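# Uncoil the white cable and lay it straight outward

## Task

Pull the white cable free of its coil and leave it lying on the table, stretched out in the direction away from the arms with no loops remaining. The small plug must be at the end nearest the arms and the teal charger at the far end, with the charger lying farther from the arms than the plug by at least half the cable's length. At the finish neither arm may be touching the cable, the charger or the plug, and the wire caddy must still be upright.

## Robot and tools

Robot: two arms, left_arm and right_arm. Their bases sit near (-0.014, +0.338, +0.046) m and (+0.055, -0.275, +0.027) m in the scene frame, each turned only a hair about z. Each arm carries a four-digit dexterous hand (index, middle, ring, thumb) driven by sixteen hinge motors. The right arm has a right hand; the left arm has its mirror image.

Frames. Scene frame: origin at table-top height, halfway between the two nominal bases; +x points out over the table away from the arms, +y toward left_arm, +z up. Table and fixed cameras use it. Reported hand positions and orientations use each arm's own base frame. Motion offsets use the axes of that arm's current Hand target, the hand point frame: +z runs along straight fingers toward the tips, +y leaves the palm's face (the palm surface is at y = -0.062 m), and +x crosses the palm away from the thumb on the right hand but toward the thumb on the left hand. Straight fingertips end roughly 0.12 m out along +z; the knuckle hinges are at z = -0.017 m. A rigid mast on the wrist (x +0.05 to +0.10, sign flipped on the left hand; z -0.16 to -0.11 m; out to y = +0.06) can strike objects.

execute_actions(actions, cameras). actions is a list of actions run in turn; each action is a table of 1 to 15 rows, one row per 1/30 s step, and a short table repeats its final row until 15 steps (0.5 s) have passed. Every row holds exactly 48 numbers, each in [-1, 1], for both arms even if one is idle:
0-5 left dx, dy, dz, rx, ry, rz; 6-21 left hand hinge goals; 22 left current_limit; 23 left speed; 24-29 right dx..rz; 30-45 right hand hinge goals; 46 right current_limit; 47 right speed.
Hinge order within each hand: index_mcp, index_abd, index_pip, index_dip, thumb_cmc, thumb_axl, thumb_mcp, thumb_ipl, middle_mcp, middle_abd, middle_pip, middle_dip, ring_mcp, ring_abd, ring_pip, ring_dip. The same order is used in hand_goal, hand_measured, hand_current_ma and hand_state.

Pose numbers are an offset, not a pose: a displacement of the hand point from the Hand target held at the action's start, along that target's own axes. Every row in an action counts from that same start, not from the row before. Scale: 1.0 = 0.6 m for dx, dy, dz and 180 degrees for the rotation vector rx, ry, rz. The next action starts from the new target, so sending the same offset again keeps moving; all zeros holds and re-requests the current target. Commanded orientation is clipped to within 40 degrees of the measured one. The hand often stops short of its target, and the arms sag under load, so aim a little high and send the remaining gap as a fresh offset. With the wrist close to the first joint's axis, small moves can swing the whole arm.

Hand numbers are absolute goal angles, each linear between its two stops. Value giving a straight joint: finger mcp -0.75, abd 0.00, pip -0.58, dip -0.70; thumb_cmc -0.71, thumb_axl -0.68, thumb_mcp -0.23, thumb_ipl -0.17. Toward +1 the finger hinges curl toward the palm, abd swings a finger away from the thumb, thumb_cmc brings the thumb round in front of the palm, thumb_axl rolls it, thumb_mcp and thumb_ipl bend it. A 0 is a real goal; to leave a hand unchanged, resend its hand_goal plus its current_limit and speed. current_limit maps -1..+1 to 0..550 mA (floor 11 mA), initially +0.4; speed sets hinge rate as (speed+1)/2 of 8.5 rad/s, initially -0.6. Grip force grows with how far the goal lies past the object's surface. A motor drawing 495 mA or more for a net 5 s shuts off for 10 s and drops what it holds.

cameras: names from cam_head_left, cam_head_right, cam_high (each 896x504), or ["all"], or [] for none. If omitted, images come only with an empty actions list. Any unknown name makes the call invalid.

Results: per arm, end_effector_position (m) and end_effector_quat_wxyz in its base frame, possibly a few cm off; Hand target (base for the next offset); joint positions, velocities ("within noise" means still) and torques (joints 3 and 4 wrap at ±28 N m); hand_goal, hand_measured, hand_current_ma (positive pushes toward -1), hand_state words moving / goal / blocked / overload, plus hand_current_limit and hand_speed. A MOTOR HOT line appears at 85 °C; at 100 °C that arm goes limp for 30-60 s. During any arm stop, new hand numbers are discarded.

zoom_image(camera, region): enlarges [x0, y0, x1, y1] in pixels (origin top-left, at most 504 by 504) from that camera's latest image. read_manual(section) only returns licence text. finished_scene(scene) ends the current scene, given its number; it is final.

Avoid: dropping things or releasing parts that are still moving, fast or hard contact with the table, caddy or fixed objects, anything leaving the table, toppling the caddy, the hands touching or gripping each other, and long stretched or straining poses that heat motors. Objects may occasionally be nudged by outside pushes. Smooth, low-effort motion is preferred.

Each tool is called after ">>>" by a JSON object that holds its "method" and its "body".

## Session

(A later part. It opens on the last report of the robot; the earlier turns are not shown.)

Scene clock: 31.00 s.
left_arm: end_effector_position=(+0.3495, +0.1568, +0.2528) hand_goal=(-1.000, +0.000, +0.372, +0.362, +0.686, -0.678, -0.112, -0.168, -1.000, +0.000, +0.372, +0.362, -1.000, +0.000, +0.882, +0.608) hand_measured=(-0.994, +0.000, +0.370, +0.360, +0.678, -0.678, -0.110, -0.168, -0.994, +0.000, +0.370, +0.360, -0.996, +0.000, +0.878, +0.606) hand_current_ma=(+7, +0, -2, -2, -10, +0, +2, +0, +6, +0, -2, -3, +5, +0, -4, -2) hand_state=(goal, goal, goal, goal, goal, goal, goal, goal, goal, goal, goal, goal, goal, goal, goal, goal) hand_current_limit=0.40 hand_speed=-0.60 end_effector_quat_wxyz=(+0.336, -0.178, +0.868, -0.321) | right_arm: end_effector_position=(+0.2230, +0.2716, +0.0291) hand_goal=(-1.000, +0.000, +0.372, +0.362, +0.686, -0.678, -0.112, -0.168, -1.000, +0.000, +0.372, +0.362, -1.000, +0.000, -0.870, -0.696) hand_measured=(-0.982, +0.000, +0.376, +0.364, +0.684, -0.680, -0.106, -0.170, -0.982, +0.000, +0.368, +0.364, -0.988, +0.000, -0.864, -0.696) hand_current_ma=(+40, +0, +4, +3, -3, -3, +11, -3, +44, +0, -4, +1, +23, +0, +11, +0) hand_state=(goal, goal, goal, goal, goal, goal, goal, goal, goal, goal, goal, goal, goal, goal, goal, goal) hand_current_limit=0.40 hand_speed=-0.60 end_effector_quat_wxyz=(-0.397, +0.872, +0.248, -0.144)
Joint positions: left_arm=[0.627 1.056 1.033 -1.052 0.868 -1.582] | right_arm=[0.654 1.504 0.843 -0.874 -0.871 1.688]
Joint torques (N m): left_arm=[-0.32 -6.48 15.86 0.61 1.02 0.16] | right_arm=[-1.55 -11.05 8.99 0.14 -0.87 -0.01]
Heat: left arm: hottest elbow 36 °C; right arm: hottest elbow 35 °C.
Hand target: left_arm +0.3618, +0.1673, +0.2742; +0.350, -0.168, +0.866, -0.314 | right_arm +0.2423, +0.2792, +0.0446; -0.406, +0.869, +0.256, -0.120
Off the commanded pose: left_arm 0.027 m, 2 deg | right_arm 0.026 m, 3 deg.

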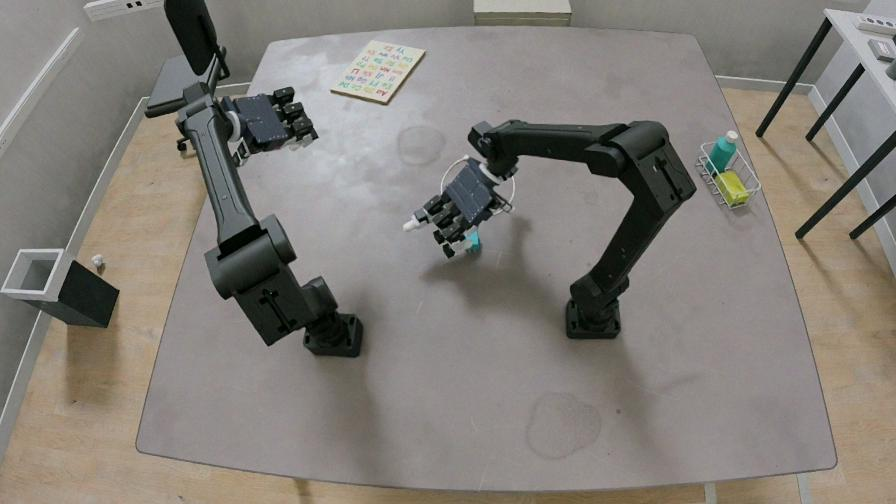

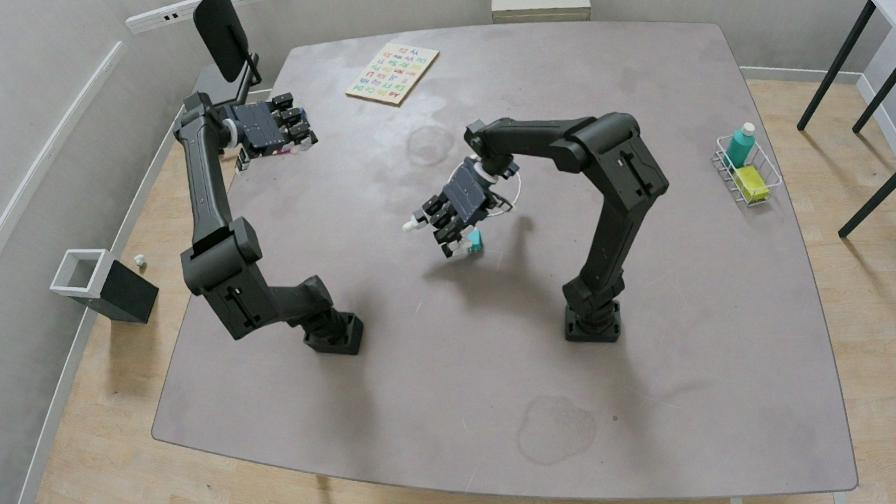

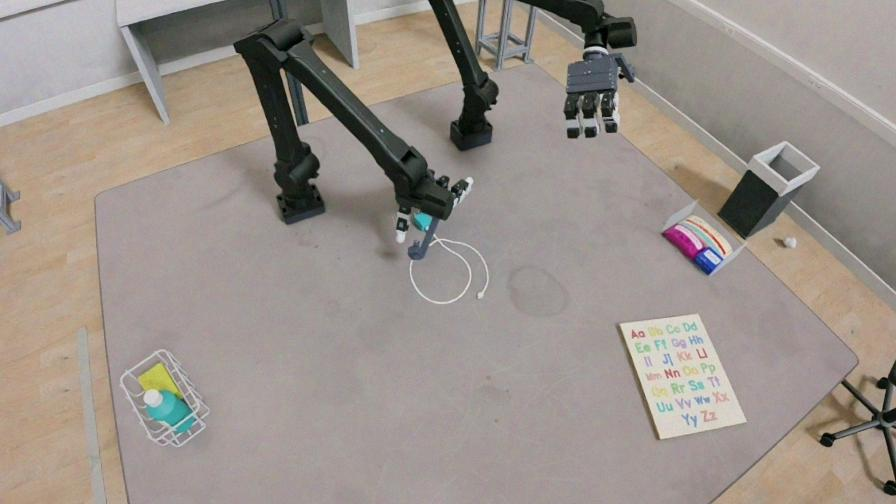

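>>> {"method": "execute_actions", "body": {"actions": [[[0,0,0,0,0,0,-1,0,0.372,0.362,0.686,-0.678,-0.112,-0.168,-1,0,0.372,0.362,-1,0,0.883,0.609,0.4,-0.6,0,-0.064,-0.054,0,0,0,-1,0,0.372,0.362,0.686,-0.678,-0.112,-0.168,-1,0,0.372,0.362,-1,0,-0.87,-0.696,0.4,-0.6]],[[0,0,0,0,0,0,-1,0,0.372,0.362,0.686,-0.678,-0.112,-0.168,-1,0,0.372,0.362,-1,0,0.883,0.609,0.4,-0.6,0,-0.064,-0.054,0,0,0,-1,0,0.372,0.362,0.686,-0.678,-0.112,-0.168,-1,0,0.372,0.362,-1,0,-0.87,-0.696,0.4,-0.6]]], "cameras": ["cam_head_left","cam_head_right","cam_high"]}}

>>> {"method": "zoom_image", "body": {"camera": "cam_head_left", "region": [430, 190, 530, 260]}}

>>> {"method": "zoom_image", "body": {"camera": "cam_head_right", "region": [430, 190, 530, 260]}}

>>> {"method": "zoom_image", "body": {"camera": "cam_high", "region": [380, 190, 480, 260]}}

Scene clock: 34.03 s.
left_arm: end_effector_position=(+0.3495, +0.1568, +0.2528) hand_goal=(-1.000, +0.000, +0.372, +0.362, +0.686, -0.678, -0.112, -0.168, -1.000, +0.000, +0.372, +0.362, -1.000, +0.000, +0.882, +0.608) hand_measured=(-0.994, +0.000, +0.370, +0.360, +0.678, -0.678, -0.110, -0.168, -0.994, +0.000, +0.370, +0.360, -0.996, +0.000, +0.878, +0.606) hand_current_ma=(+7, +0, -2, -2, -10, +0, +2, +0, +6, +0, -2, -3, +5, +0, -4, -2) hand_state=(goal, goal, goal, goal, goal, goal, goal, goal, goal, goal, goal, goal, goal, goal, goal, goal) hand_current_limit=0.40 hand_speed=-0.60 end_effector_quat_wxyz=(+0.336, -0.178, +0.868, -0.321) | right_arm: end_effector_position=(+0.2258, +0.2732, +0.1283) hand_goal=(-1.000, +0.000, +0.372, +0.362, +0.686, -0.678, -0.112, -0.168, -1.000, +0.000, +0.372, +0.362, -1.000, +0.000, -0.870, -0.696) hand_measured=(-0.984, +0.000, +0.376, +0.364, +0.684, -0.680, -0.106, -0.170, -0.982, +0.000, +0.370, +0.364, -0.988, +0.000, -0.864, -0.696) hand_current_ma=(+38, +0, +4, +3, -3, -3, +11, -3, +42, +0, -4, +1, +23, +0, +11, +0) hand_state=(goal, goal, goal, goal, goal, goal, goal, goal, goal, goal, goal, goal, goal, goal, goal, goal) hand_current_limit=0.40 hand_speed=-0.60 end_effector_quat_wxyz=(-0.397, +0.872, +0.249, -0.142)
Joint positions: left_arm=[0.627 1.056 1.033 -1.052 0.868 -1.582] | right_arm=[0.654 1.368 1 -1.165 -0.87 1.687]
Joint torques (N m): left_arm=[-0.56 -6.42 15.79 0.64 1.03 0.15] | right_arm=[-1.55 -9.58 10.43 0.08 -0.94 0]
Heat: left arm: hottest elbow 36 °C; right arm: hottest elbow 36 °C.
Hand target: left_arm +0.3618, +0.1673, +0.2742; +0.350, -0.168, +0.866, -0.314 | right_arm +0.2427, +0.2789, +0.1451; -0.406, +0.869, +0.255, -0.120
Off the commanded pose: left_arm 0.027 m, 2 deg | right_arm 0.024 m, 3 deg.

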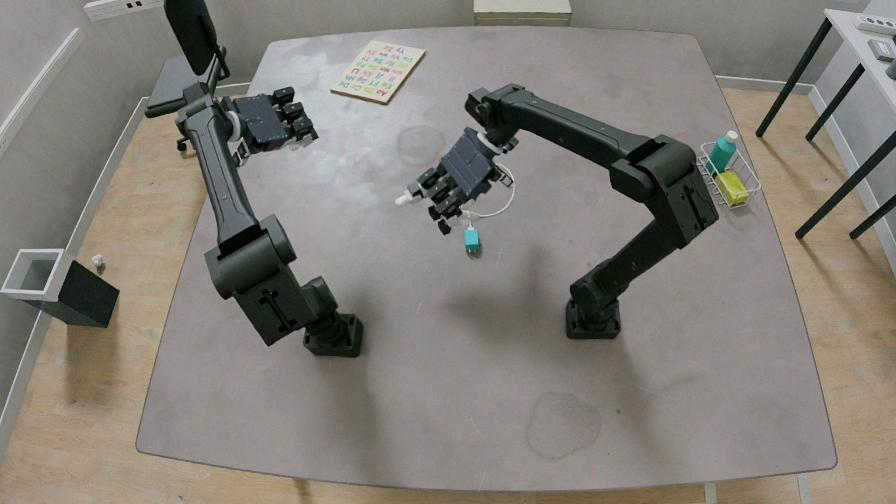

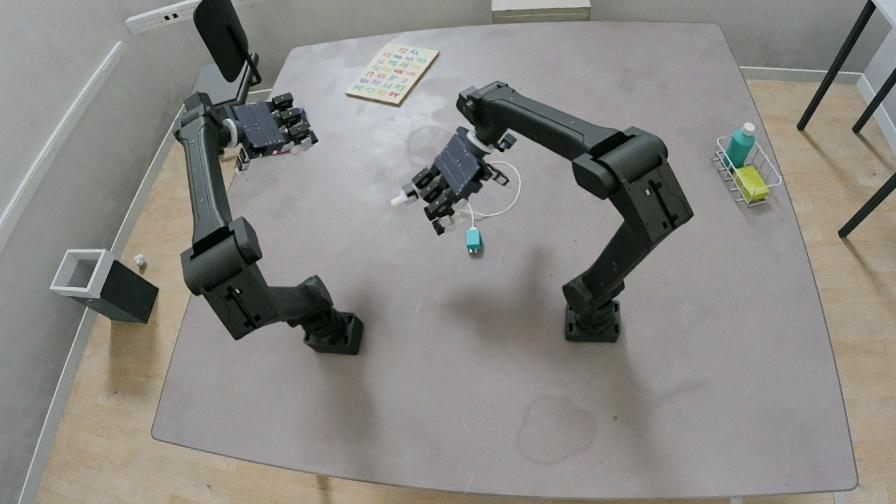

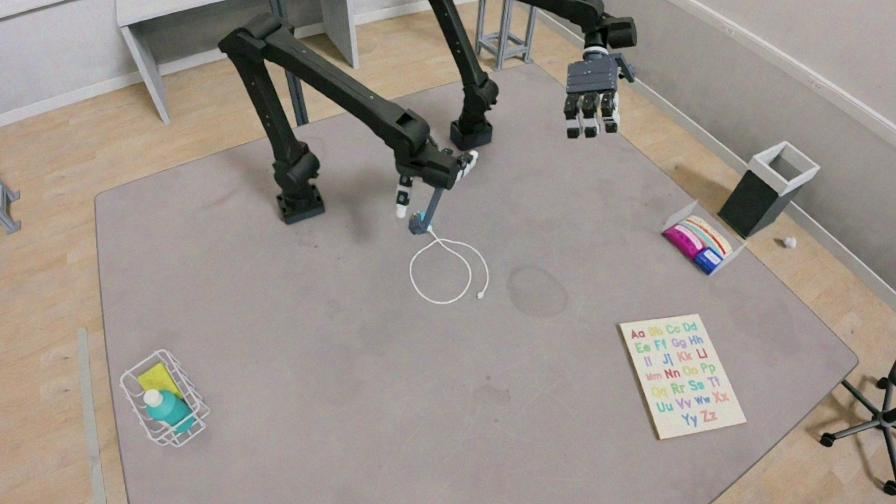

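Scaled by 5.040 from the camera's 896x504 image, which has a finer 1280x720 frame.

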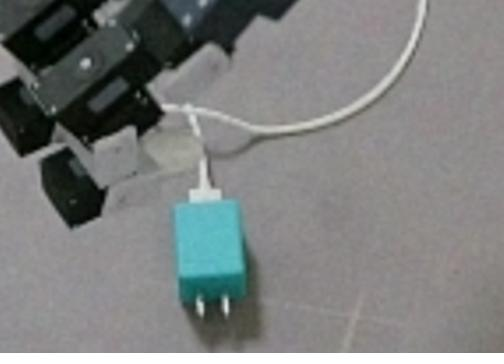

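Scaled by 5.040 from the camera's 896x504 image, which has a finer 1280x720 frame.

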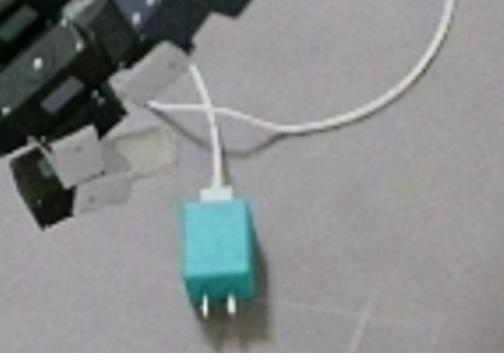

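Scaled by 5.040 from the camera's 896x504 image, which has a finer 1280x720 frame.

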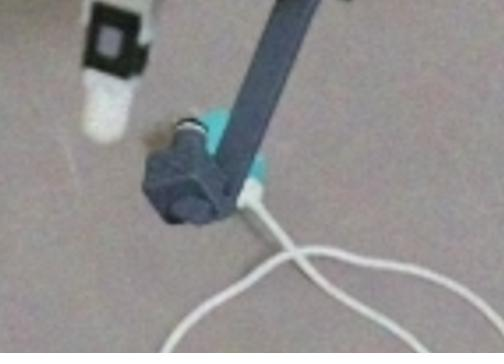

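>>> {"method": "execute_actions", "body": {"actions": [[[0,0,0,0,0,0,-1,0,0.372,0.362,0.686,-0.678,-0.112,-0.168,-1,0,0.372,0.362,-1,0,0.883,0.609,0.4,-0.6,-0.0191,0.0446,0.0766,0,0.0128,0.0107,-1,0,0.372,0.362,0.686,-0.678,-0.112,-0.168,-1,0,0.372,0.362,-1,0,-0.87,-0.696,0.4,-0.6]],[[0,0,0,0,0,0,-1,0,0.372,0.362,0.686,-0.678,-0.112,-0.168,-1,0,0.372,0.362,-1,0,0.883,0.609,0.4,-0.6,-0.0191,0.0446,0.0766,0,0.0128,0.0107,-1,0,0.372,0.362,0.686,-0.678,-0.112,-0.168,-1,0,0.372,0.362,-1,0,-0.87,-0.696,0.4,-0.6]]], "cameras": ["cam_head_left","cam_head_right","cam_high"]}}

>>> {"method": "zoom_image", "body": {"camera": "cam_head_left", "region": [420, 190, 520, 270]}}

>>> {"method": "zoom_image", "body": {"camera": "cam_high", "region": [370, 180, 470, 260]}}

Scene clock: 37.13 s.
left_arm: end_effector_position=(+0.3495, +0.1568, +0.2528) hand_goal=(-1.000, +0.000, +0.372, +0.362, +0.686, -0.678, -0.112, -0.168, -1.000, +0.000, +0.372, +0.362, -1.000, +0.000, +0.882, +0.608) hand_measured=(-0.994, +0.000, +0.370, +0.360, +0.678, -0.678, -0.110, -0.168, -0.994, +0.000, +0.370, +0.360, -0.996, +0.000, +0.878, +0.606) hand_current_ma=(+7, +0, -2, -2, -10, +0, +2, +0, +6, +0, -2, -3, +5, +0, -4, -2) hand_state=(goal, goal, goal, goal, goal, goal, goal, goal, goal, goal, goal, goal, goal, goal, goal, goal) hand_current_limit=0.40 hand_speed=-0.60 end_effector_quat_wxyz=(+0.336, -0.178, +0.868, -0.321) | right_arm: end_effector_position=(+0.2058, +0.2922, +0.0467) hand_goal=(-1.000, +0.000, +0.372, +0.362, +0.686, -0.678, -0.112, -0.168, -1.000, +0.000, +0.372, +0.362, -1.000, +0.000, -0.870, -0.696) hand_measured=(-0.984, +0.000, +0.376, +0.364, +0.684, -0.680, -0.108, -0.170, -0.984, +0.000, +0.370, +0.364, -0.988, +0.000, -0.864, -0.696) hand_current_ma=(+35, +0, +4, +3, -2, -3, +9, -3, +39, +0, -4, +1, +23, +0, +11, +0) hand_state=(goal, goal, goal, goal, goal, goal, goal, goal, goal, goal, goal, goal, goal, goal, goal, goal) hand_current_limit=0.40 hand_speed=-0.60 end_effector_quat_wxyz=(-0.412, +0.882, +0.208, -0.097)
Joint positions: left_arm=[0.627 1.056 1.033 -1.052 0.868 -1.582] | right_arm=[0.727 1.378 0.76 -0.65 -0.834 1.97]
Joint torques (N m): left_arm=[-0.26 -6.3 15.79 0.61 1.02 0.14] | right_arm=[0.67 -7.53 7.32 1.37 -0.74 0.23]
Heat: left arm: hottest elbow 37 °C; right arm: hottest elbow 36 °C.
Hand target: left_arm +0.3618, +0.1673, +0.2742; +0.350, -0.168, +0.866, -0.314 | right_arm +0.2042, +0.2978, +0.0451; -0.411, +0.882, +0.209, -0.098
Off the commanded pose: left_arm 0.027 m, 2 deg | right_arm 0.006 m, 0 deg.

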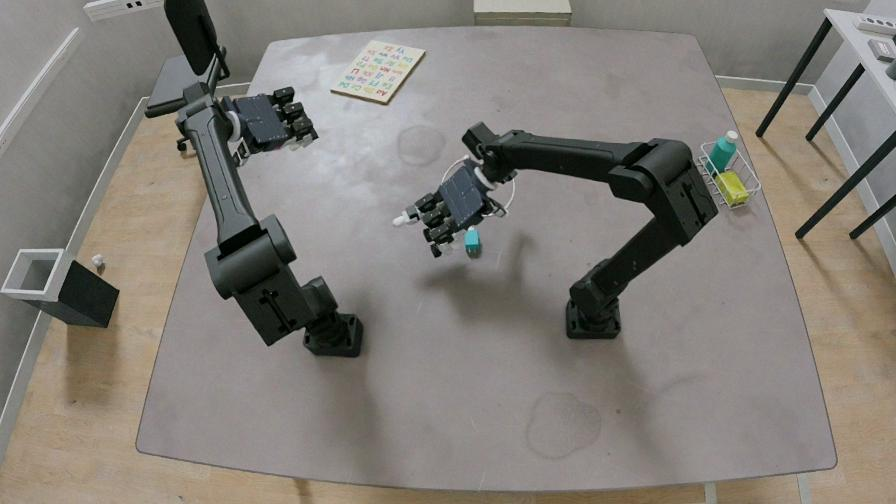

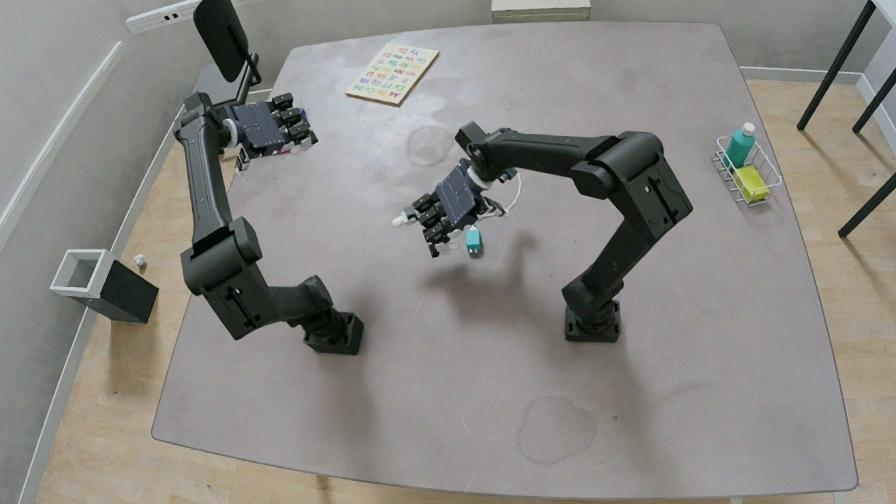

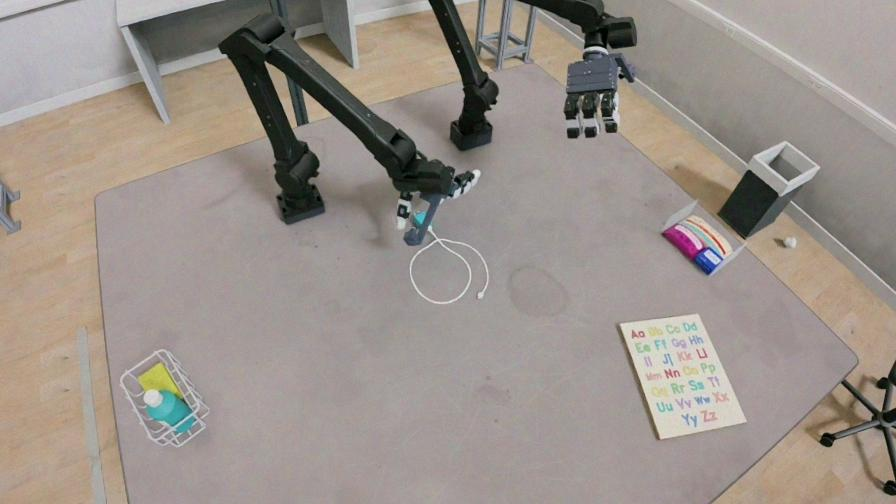

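Scaled by 5.040 from the camera's 896x504 image, which has a finer 1280x720 frame.

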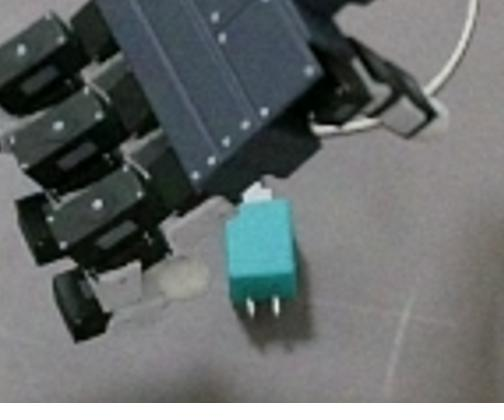

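Scaled by 5.040 from the camera's 896x504 image, which has a finer 1280x720 frame.

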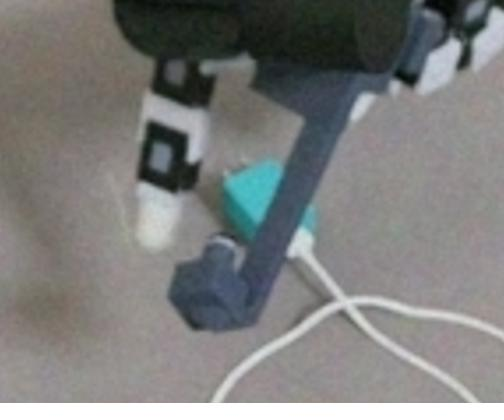

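>>> {"method": "zoom_image", "body": {"camera": "cam_head_right", "region": [420, 190, 520, 270]}}

Scaled by 5.040 from the camera's 896x504 image, which has a finer 1280x720 frame.

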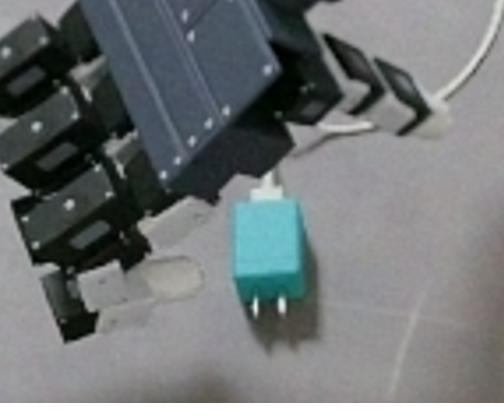

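>>> {"method": "execute_actions", "body": {"actions": [[[0,0,0,0,0,0,-1,0,0.372,0.362,0.686,-0.678,-0.112,-0.168,-1,0,0.372,0.362,-1,0,0.883,0.609,0.4,-0.6,0.01,0.0535,0.0508,0,0,0,-1,0,0.372,0.362,0.686,-0.678,-0.112,-0.168,-1,0,0.372,0.362,-1,0,-0.87,-0.696,0.4,-0.6]]], "cameras": ["cam_head_left","cam_head_right","cam_high"]}}

>>> {"method": "zoom_image", "body": {"camera": "cam_head_left", "region": [420, 190, 520, 270]}}

>>> {"method": "zoom_image", "body": {"camera": "cam_high", "region": [370, 180, 470, 260]}}

Scene clock: 39.50 s.
left_arm: end_effector_position=(+0.3495, +0.1568, +0.2528) hand_goal=(-1.000, +0.000, +0.372, +0.362, +0.686, -0.678, -0.112, -0.168, -1.000, +0.000, +0.372, +0.362, -1.000, +0.000, +0.882, +0.608) hand_measured=(-0.994, +0.000, +0.370, +0.360, +0.678, -0.678, -0.110, -0.168, -0.994, +0.000, +0.370, +0.360, -0.996, +0.000, +0.878, +0.606) hand_current_ma=(+7, +0, -2, -2, -10, +0, +2, +0, +6, +0, -2, -3, +5, +0, -4, -2) hand_state=(goal, goal, goal, goal, goal, goal, goal, goal, goal, goal, goal, goal, goal, goal, goal, goal) hand_current_limit=0.40 hand_speed=-0.60 end_effector_quat_wxyz=(+0.336, -0.178, +0.868, -0.321) | right_arm: end_effector_position=(+0.2083, +0.2950, +0.0007) hand_goal=(-1.000, +0.000, +0.372, +0.362, +0.686, -0.678, -0.112, -0.168, -1.000, +0.000, +0.372, +0.362, -1.000, +0.000, -0.870, -0.696) hand_measured=(-0.984, +0.000, +0.376, +0.364, +0.684, -0.680, -0.108, -0.170, -0.984, +0.000, +0.370, +0.364, -0.988, +0.000, -0.864, -0.696) hand_current_ma=(+35, +0, +4, +3, -2, -3, +9, -3, +39, +0, -4, +1, +23, +0, +11, +0) hand_state=(goal, goal, goal, goal, goal, goal, goal, goal, goal, goal, goal, goal, goal, goal, goal, goal) hand_current_limit=0.40 hand_speed=-0.60 end_effector_quat_wxyz=(-0.410, +0.883, +0.206, -0.099)
Joint positions: left_arm=[0.627 1.056 1.033 -1.052 0.868 -1.582] | right_arm=[0.73 1.486 0.718 -0.501 -0.83 1.976]
Joint torques (N m): left_arm=[-0.5 -6.3 15.87 0.61 1 0.16] | right_arm=[0.73 -8.47 6.91 1.32 -0.8 0.22]
Heat: left arm: hottest elbow 37 °C; right arm: hottest elbow 36 °C.
Hand target: left_arm +0.3618, +0.1673, +0.2742; +0.350, -0.168, +0.866, -0.314 | right_arm +0.2081, +0.3029, +0.0009; -0.411, +0.882, +0.210, -0.098
Off the commanded pose: left_arm 0.027 m, 2 deg | right_arm 0.008 m, 0 deg.

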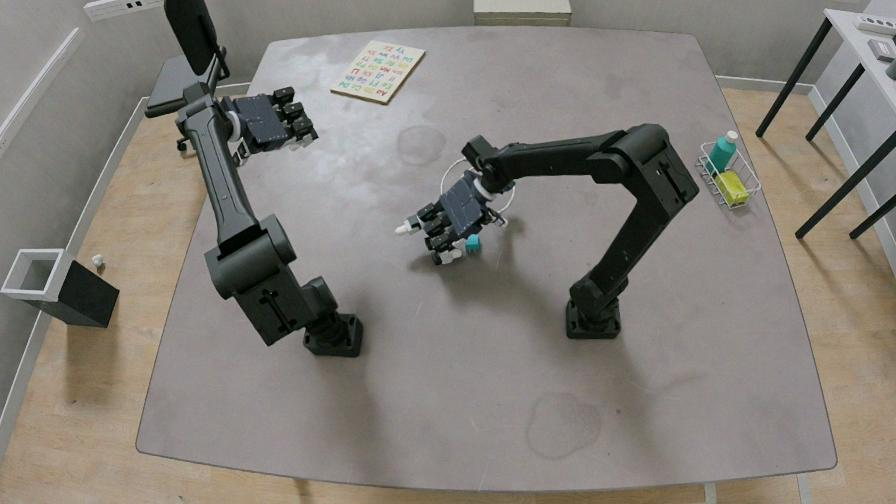

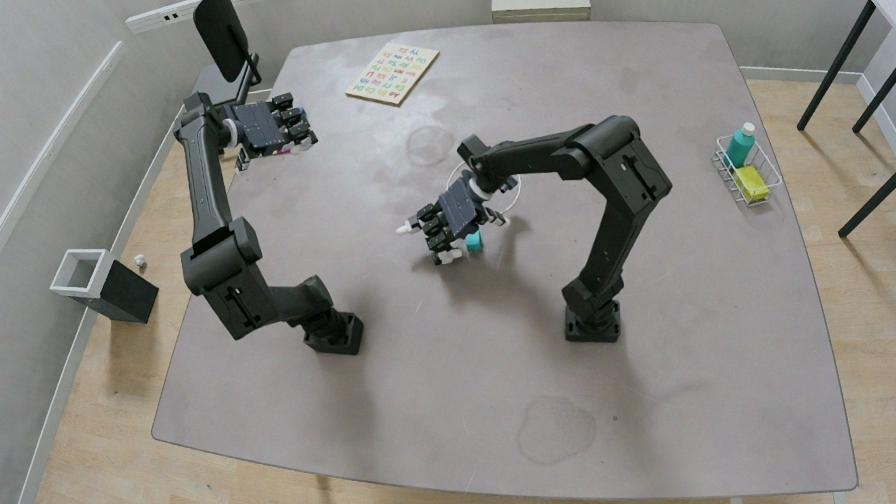

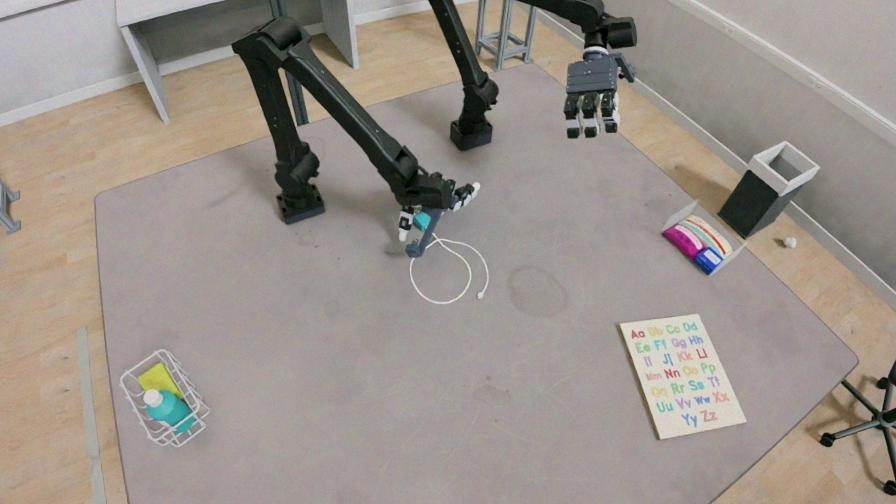

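Scaled by 5.040 from the camera's 896x504 image, which has a finer 1280x720 frame.

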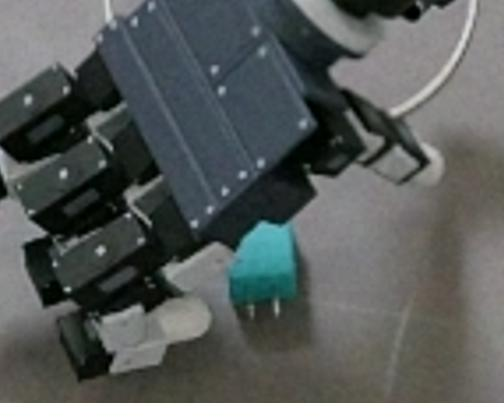

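Scaled by 5.040 from the camera's 896x504 image, which has a finer 1280x720 frame.

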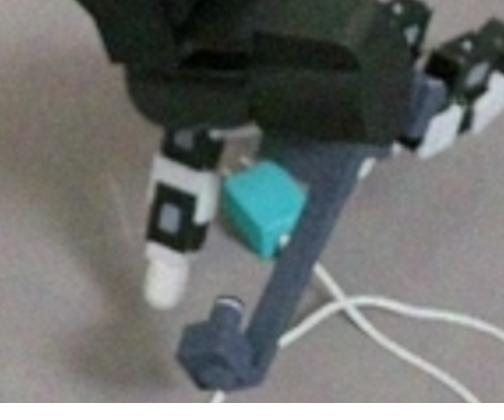

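>>> {"method": "execute_actions", "body": {"actions": [[[0,0,0,0,0,0,-1,0,0.372,0.362,0.686,-0.678,-0.112,-0.168,-1,0,0.372,0.362,-1,0,0.883,0.609,0.4,-0.6,0,0.018,-0.0215,0,0,0,-0.93,0,0.372,0.362,0.686,-0.678,0.25,-0.168,-0.93,0,0.372,0.362,-1,0,-0.87,-0.696,0.2,-0.8]]], "cameras": ["cam_head_left","cam_head_right","cam_high"]}}

>>> {"method": "zoom_image", "body": {"camera": "cam_head_left", "region": [420, 190, 520, 270]}}

>>> {"method": "zoom_image", "body": {"camera": "cam_high", "region": [370, 180, 470, 260]}}

Scene clock: 40.80 s.
left_arm: end_effector_position=(+0.3495, +0.1568, +0.2528) hand_goal=(-1.000, +0.000, +0.372, +0.362, +0.686, -0.678, -0.112, -0.168, -1.000, +0.000, +0.372, +0.362, -1.000, +0.000, +0.882, +0.608) hand_measured=(-0.994, +0.000, +0.370, +0.360, +0.678, -0.678, -0.110, -0.168, -0.994, +0.000, +0.370, +0.360, -0.996, +0.000, +0.878, +0.606) hand_current_ma=(+7, +0, -2, -2, -10, +0, +2, +0, +6, +0, -2, -3, +5, +0, -4, -2) hand_state=(goal, goal, goal, goal, goal, goal, goal, goal, goal, goal, goal, goal, goal, goal, goal, goal) hand_current_limit=0.40 hand_speed=-0.60 end_effector_quat_wxyz=(+0.336, -0.178, +0.868, -0.321) | right_arm: end_effector_position=(+0.2091, +0.2894, +0.0001) hand_goal=(-0.930, +0.000, +0.372, +0.362, +0.686, -0.678, +0.250, -0.168, -0.930, +0.000, +0.372, +0.362, -1.000, +0.000, -0.870, -0.696) hand_measured=(-0.926, +0.000, +0.374, +0.364, +0.684, -0.680, +0.248, -0.170, -0.924, +0.000, +0.370, +0.364, -0.988, +0.000, -0.864, -0.696) hand_current_ma=(+8, +0, +4, +3, -2, -3, -4, -3, +8, +0, -4, +1, +23, +0, +11, +0) hand_state=(goal, goal, goal, goal, goal, goal, goal, goal, goal, goal, goal, goal, goal, goal, goal, goal) hand_current_limit=0.20 hand_speed=-0.80 end_effector_quat_wxyz=(-0.409, +0.882, +0.212, -0.102)
Joint positions: left_arm=[0.627 1.056 1.033 -1.052 0.868 -1.582] | right_arm=[0.716 1.486 0.718 -0.53 -0.838 1.938]
Joint torques (N m): left_arm=[-0.32 -6.12 15.88 0.59 1.01 0.14] | right_arm=[-1.61 -8.76 6.8 0.5 -1.02 0]
Heat: left arm: hottest elbow 37 °C; right arm: hottest elbow 36 °C.
Hand target: left_arm +0.3618, +0.1673, +0.2742; +0.350, -0.168, +0.866, -0.314 | right_arm +0.2158, +0.2878, +0.0009; -0.411, +0.882, +0.210, -0.098
Off the commanded pose: left_arm 0.027 m, 2 deg | right_arm 0.007 m, 0 deg.

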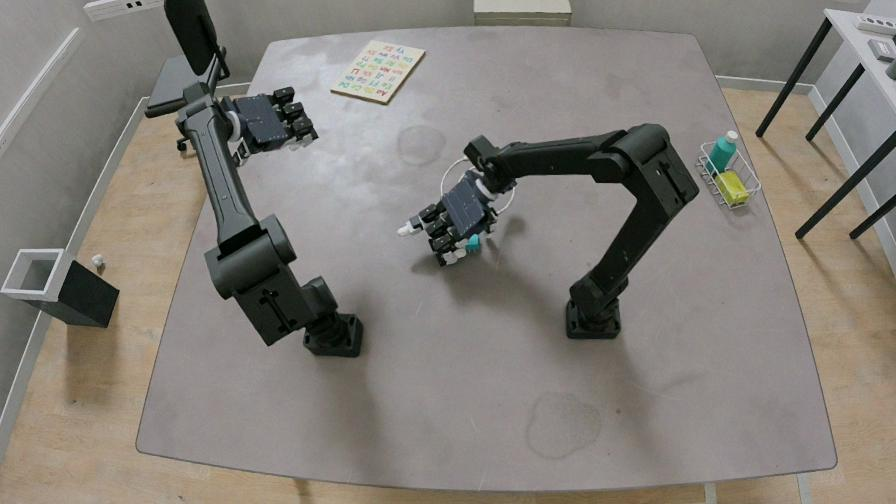

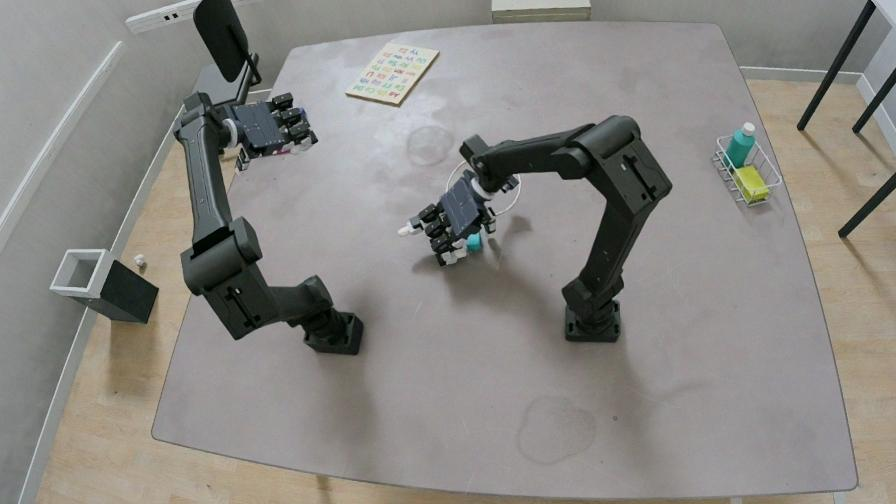

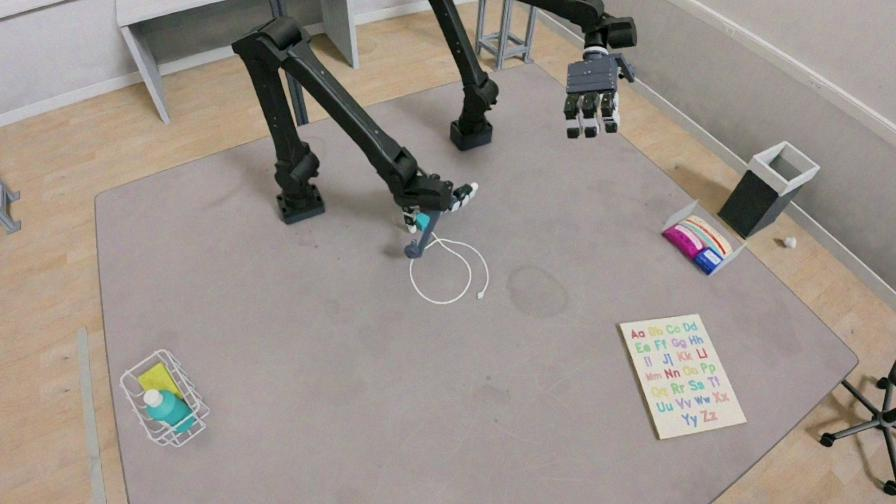

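Scaled by 5.040 from the camera's 896x504 image, which has a finer 1280x720 frame.

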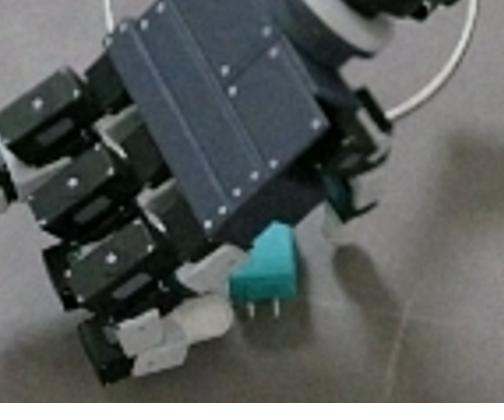

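Scaled by 5.040 from the camera's 896x504 image, which has a finer 1280x720 frame.

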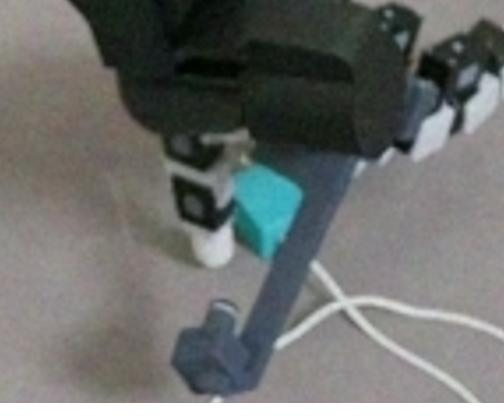

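>>> {"method": "execute_actions", "body": {"actions": [[[0,0,0,0,0,0,-1,0,0.372,0.362,0.686,-0.678,-0.112,-0.168,-1,0,0.372,0.362,-1,0,0.883,0.609,0.4,-0.6,0.003,0,0,0,0,0,-0.9,0,0.372,0.362,0.686,-0.678,0.4,-0.168,-0.9,0,0.372,0.362,-1,0,-0.87,-0.696,0,-0.85]],[[0,0,0,0,0,0,-1,0,0.372,0.362,0.686,-0.678,-0.112,-0.168,-1,0,0.372,0.362,-1,0,0.883,0.609,0.4,-0.6,0.003,0,0,0,0,0,-0.863,0,0.372,0.362,0.686,-0.678,0.47,-0.168,-0.863,0,0.372,0.362,-1,0,-0.87,-0.696,0,-0.85]]], "cameras": ["cam_head_left","cam_head_right","cam_high"]}}

>>> {"method": "zoom_image", "body": {"camera": "cam_head_left", "region": [420, 190, 520, 270]}}

>>> {"method": "zoom_image", "body": {"camera": "cam_high", "region": [370, 180, 470, 260]}}

Scene clock: 42.37 s.
left_arm: end_effector_position=(+0.3495, +0.1568, +0.2528) hand_goal=(-1.000, +0.000, +0.372, +0.362, +0.686, -0.678, -0.112, -0.168, -1.000, +0.000, +0.372, +0.362, -1.000, +0.000, +0.882, +0.608) hand_measured=(-0.994, +0.000, +0.370, +0.360, +0.678, -0.678, -0.110, -0.168, -0.994, +0.000, +0.370, +0.360, -0.996, +0.000, +0.878, +0.606) hand_current_ma=(+7, +0, -2, -2, -10, +0, +2, +0, +6, +0, -2, -3, +5, +0, -4, -2) hand_state=(goal, goal, goal, goal, goal, goal, goal, goal, goal, goal, goal, goal, goal, goal, goal, goal) hand_current_limit=0.40 hand_speed=-0.60 end_effector_quat_wxyz=(+0.336, -0.178, +0.868, -0.321) | right_arm: end_effector_position=(+0.2090, +0.2887, +0.0001) hand_goal=(-0.864, +0.000, +0.372, +0.362, +0.686, -0.678, +0.470, -0.168, -0.864, +0.000, +0.372, +0.362, -1.000, +0.000, -0.870, -0.696) hand_measured=(-0.862, +0.000, +0.372, +0.364, +0.684, -0.680, +0.436, -0.176, -0.862, +0.000, +0.370, +0.364, -0.988, +0.000, -0.864, -0.696) hand_current_ma=(+1, +0, +0, +3, -2, -3, -123, -19, +2, +0, -4, +1, +23, +0, +11, +0) hand_state=(goal, goal, goal, goal, goal, goal, blocked, goal, goal, goal, goal, goal, goal, goal, goal, goal) hand_current_limit=0.00 hand_speed=-0.85 end_effector_quat_wxyz=(-0.409, +0.881, +0.212, -0.102)
Joint positions: left_arm=[0.627 1.056 1.033 -1.052 0.868 -1.582] | right_arm=[0.715 1.486 0.718 -0.534 -0.839 1.934]
Joint torques (N m): left_arm=[-0.67 -6.36 15.73 0.64 1 0.13] | right_arm=[-1.67 -8.06 7.47 0.46 -1.01 -0.01]
Heat: left arm: hottest elbow 37 °C; right arm: hottest elbow 36 °C.
Hand target: left_arm +0.3618, +0.1673, +0.2742; +0.350, -0.168, +0.866, -0.314 | right_arm +0.2190, +0.2894, +0.0009; -0.411, +0.882, +0.209, -0.098
Off the commanded pose: left_arm 0.027 m, 2 deg | right_arm 0.010 m, 1 deg.

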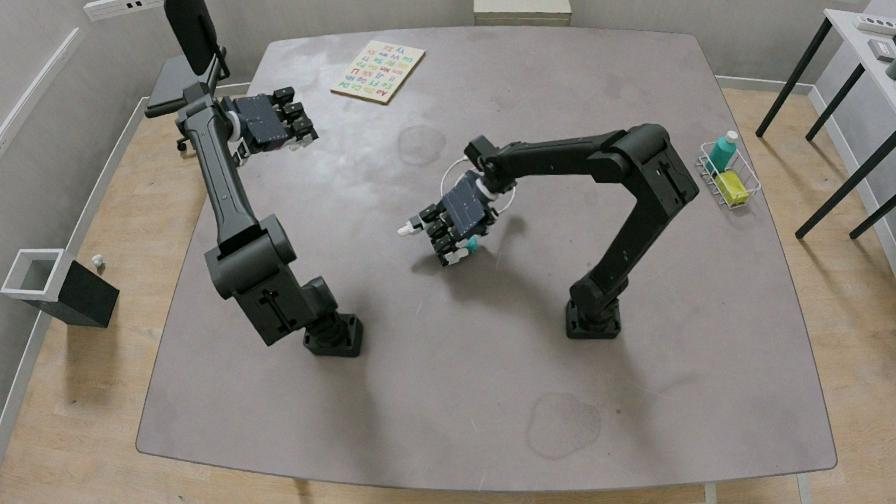

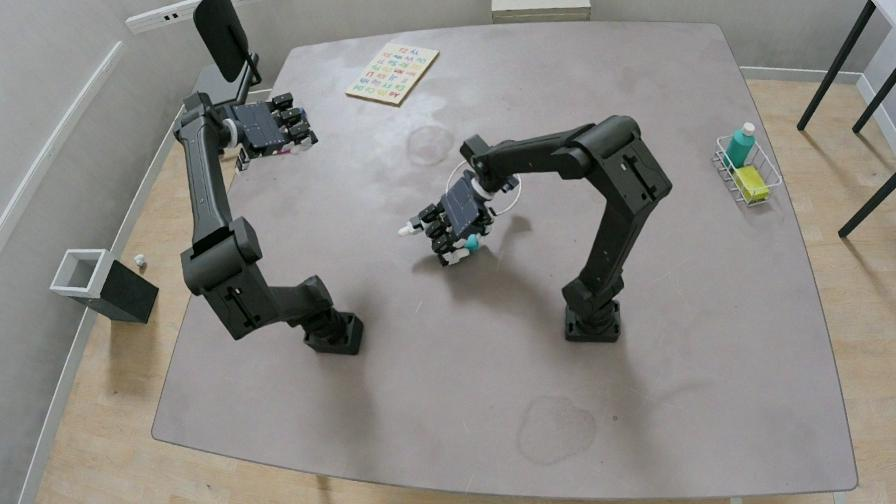

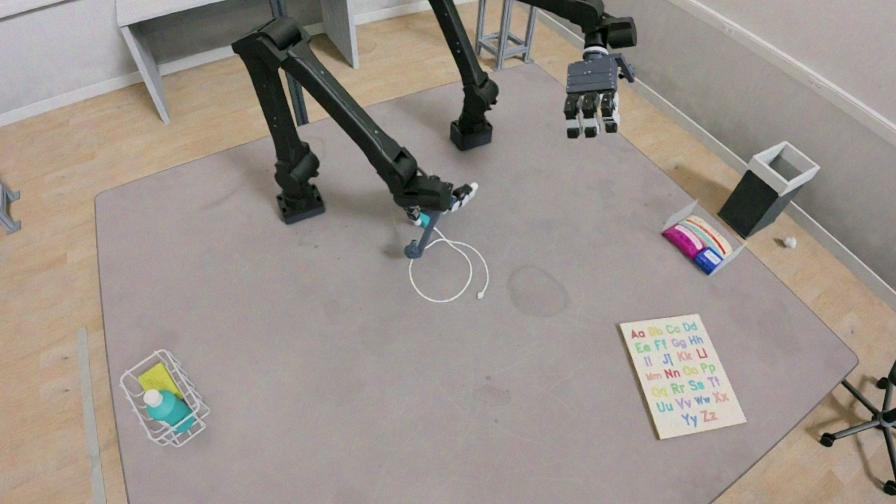

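Scaled by 5.040 from the camera's 896x504 image, which has a finer 1280x720 frame.

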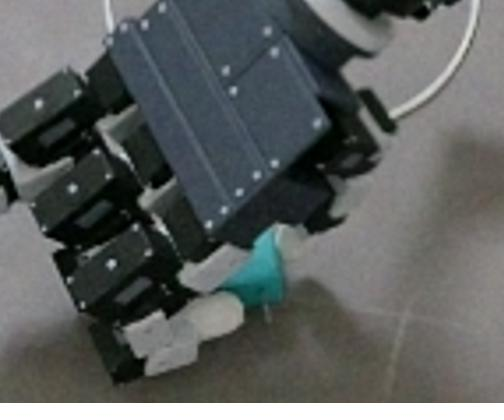

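Scaled by 5.040 from the camera's 896x504 image, which has a finer 1280x720 frame.

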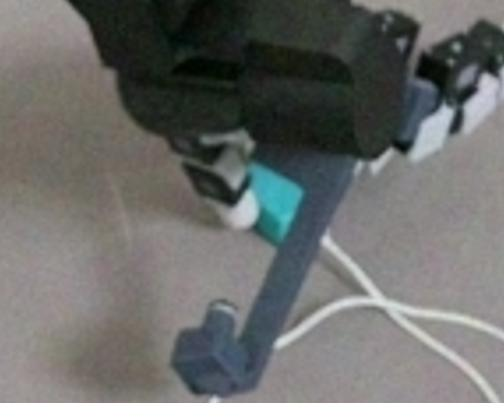

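>>> {"method": "execute_actions", "body": {"actions": [[[0,0,0,0,0,0,-1,0,0.372,0.362,0.686,-0.678,-0.112,-0.168,-1,0,0.372,0.362,-1,0,0.883,0.609,0.4,-0.6,0,0,0,0,0,0,-0.74,0,0.40,0.40,0.686,-0.678,0.56,-0.10,-0.74,0,0.40,0.40,-1,0,-0.87,-0.696,0.3,-0.85]]], "cameras": ["cam_head_left","cam_head_right","cam_high"]}}

>>> {"method": "zoom_image", "body": {"camera": "cam_head_left", "region": [420, 190, 520, 270]}}

>>> {"method": "zoom_image", "body": {"camera": "cam_high", "region": [370, 180, 470, 260]}}

Scene clock: 43.67 s.
left_arm: end_effector_position=(+0.3495, +0.1568, +0.2528) hand_goal=(-1.000, +0.000, +0.372, +0.362, +0.686, -0.678, -0.112, -0.168, -1.000, +0.000, +0.372, +0.362, -1.000, +0.000, +0.882, +0.608) hand_measured=(-0.994, +0.000, +0.370, +0.360, +0.678, -0.678, -0.110, -0.168, -0.994, +0.000, +0.370, +0.360, -0.996, +0.000, +0.878, +0.606) hand_current_ma=(+7, +0, -2, -2, -10, +0, +2, +0, +6, +0, -2, -3, +5, +0, -4, -2) hand_state=(goal, goal, goal, goal, goal, goal, goal, goal, goal, goal, goal, goal, goal, goal, goal, goal) hand_current_limit=0.40 hand_speed=-0.60 end_effector_quat_wxyz=(+0.336, -0.178, +0.868, -0.321) | right_arm: end_effector_position=(+0.2084, +0.2886, +0.0004) hand_goal=(-0.740, +0.000, +0.400, +0.400, +0.686, -0.678, +0.560, -0.100, -0.740, +0.000, +0.400, +0.400, -1.000, +0.000, -0.870, -0.696) hand_measured=(-0.798, +0.000, +0.390, +0.406, +0.674, -0.686, +0.440, -0.170, -0.830, +0.000, +0.364, +0.376, -0.988, +0.000, -0.864, -0.696) hand_current_ma=(-187, +0, -18, +8, -25, -17, -357, -327, -330, +0, -96, -56, +23, +0, +11, +0) hand_state=(blocked, goal, goal, goal, goal, goal, blocked, blocked, blocked, goal, blocked, blocked, goal, goal, goal, goal) hand_current_limit=0.30 hand_speed=-0.85 end_effector_quat_wxyz=(-0.411, +0.881, +0.211, -0.104)
Joint positions: left_arm=[0.627 1.056 1.033 -1.052 0.868 -1.582] | right_arm=[0.714 1.486 0.718 -0.536 -0.844 1.934]
Joint torques (N m): left_arm=[-0.56 -6.48 15.86 0.64 1.02 0.17] | right_arm=[-1.55 -8.06 7.49 0.54 -0.82 -0.01]
Heat: left arm: hottest elbow 37 °C; right arm: hottest elbow 36 °C.
Hand target: left_arm +0.3618, +0.1673, +0.2742; +0.350, -0.168, +0.866, -0.314 | right_arm +0.2189, +0.2895, +0.0009; -0.411, +0.882, +0.210, -0.099
Off the commanded pose: left_arm 0.027 m, 2 deg | right_arm 0.011 m, 1 deg.

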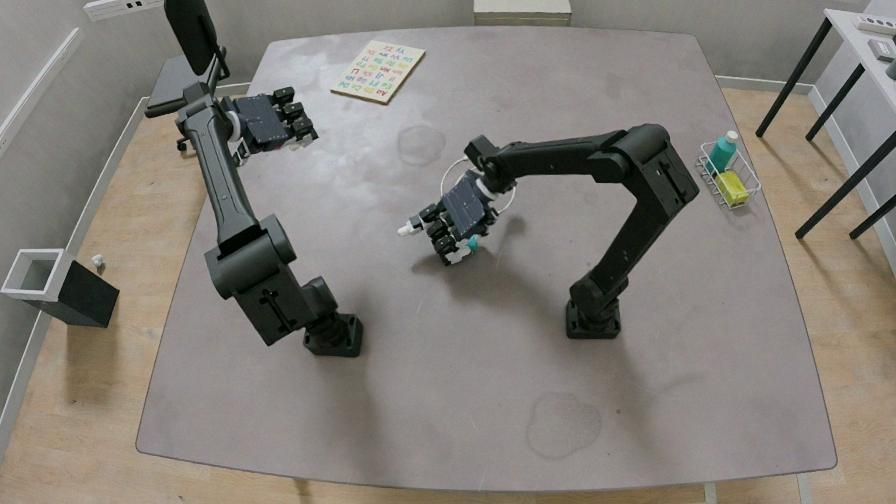

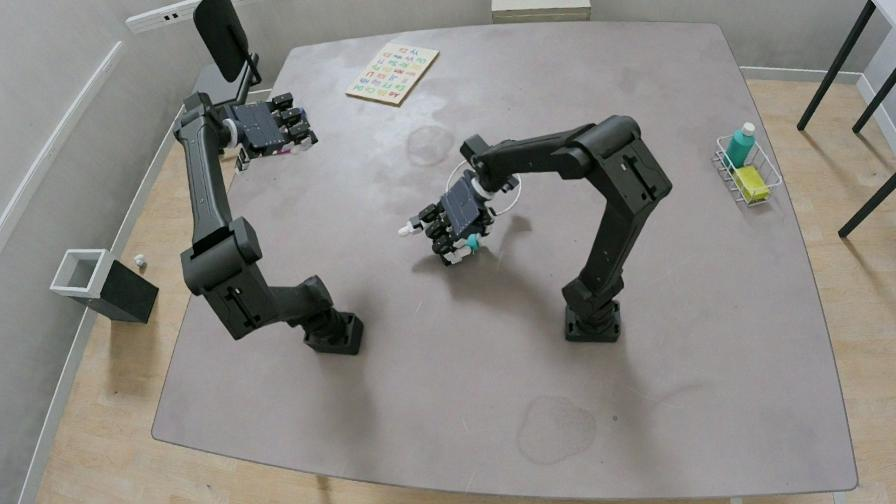

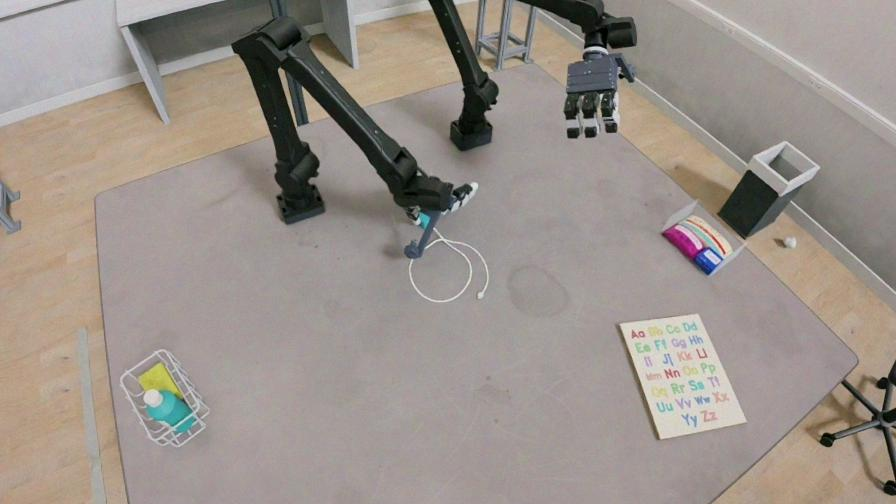

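Scaled by 5.040 from the camera's 896x504 image, which has a finer 1280x720 frame.

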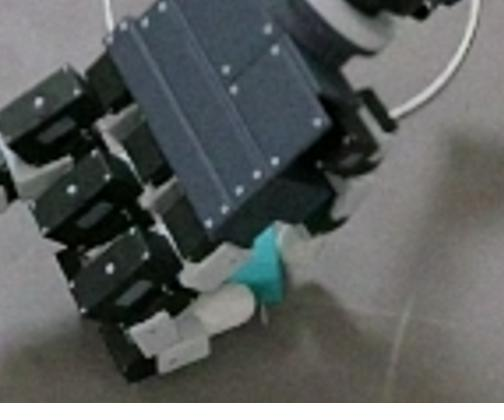

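Scaled by 5.040 from the camera's 896x504 image, which has a finer 1280x720 frame.

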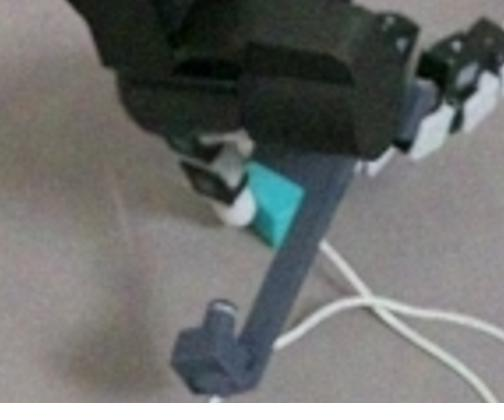

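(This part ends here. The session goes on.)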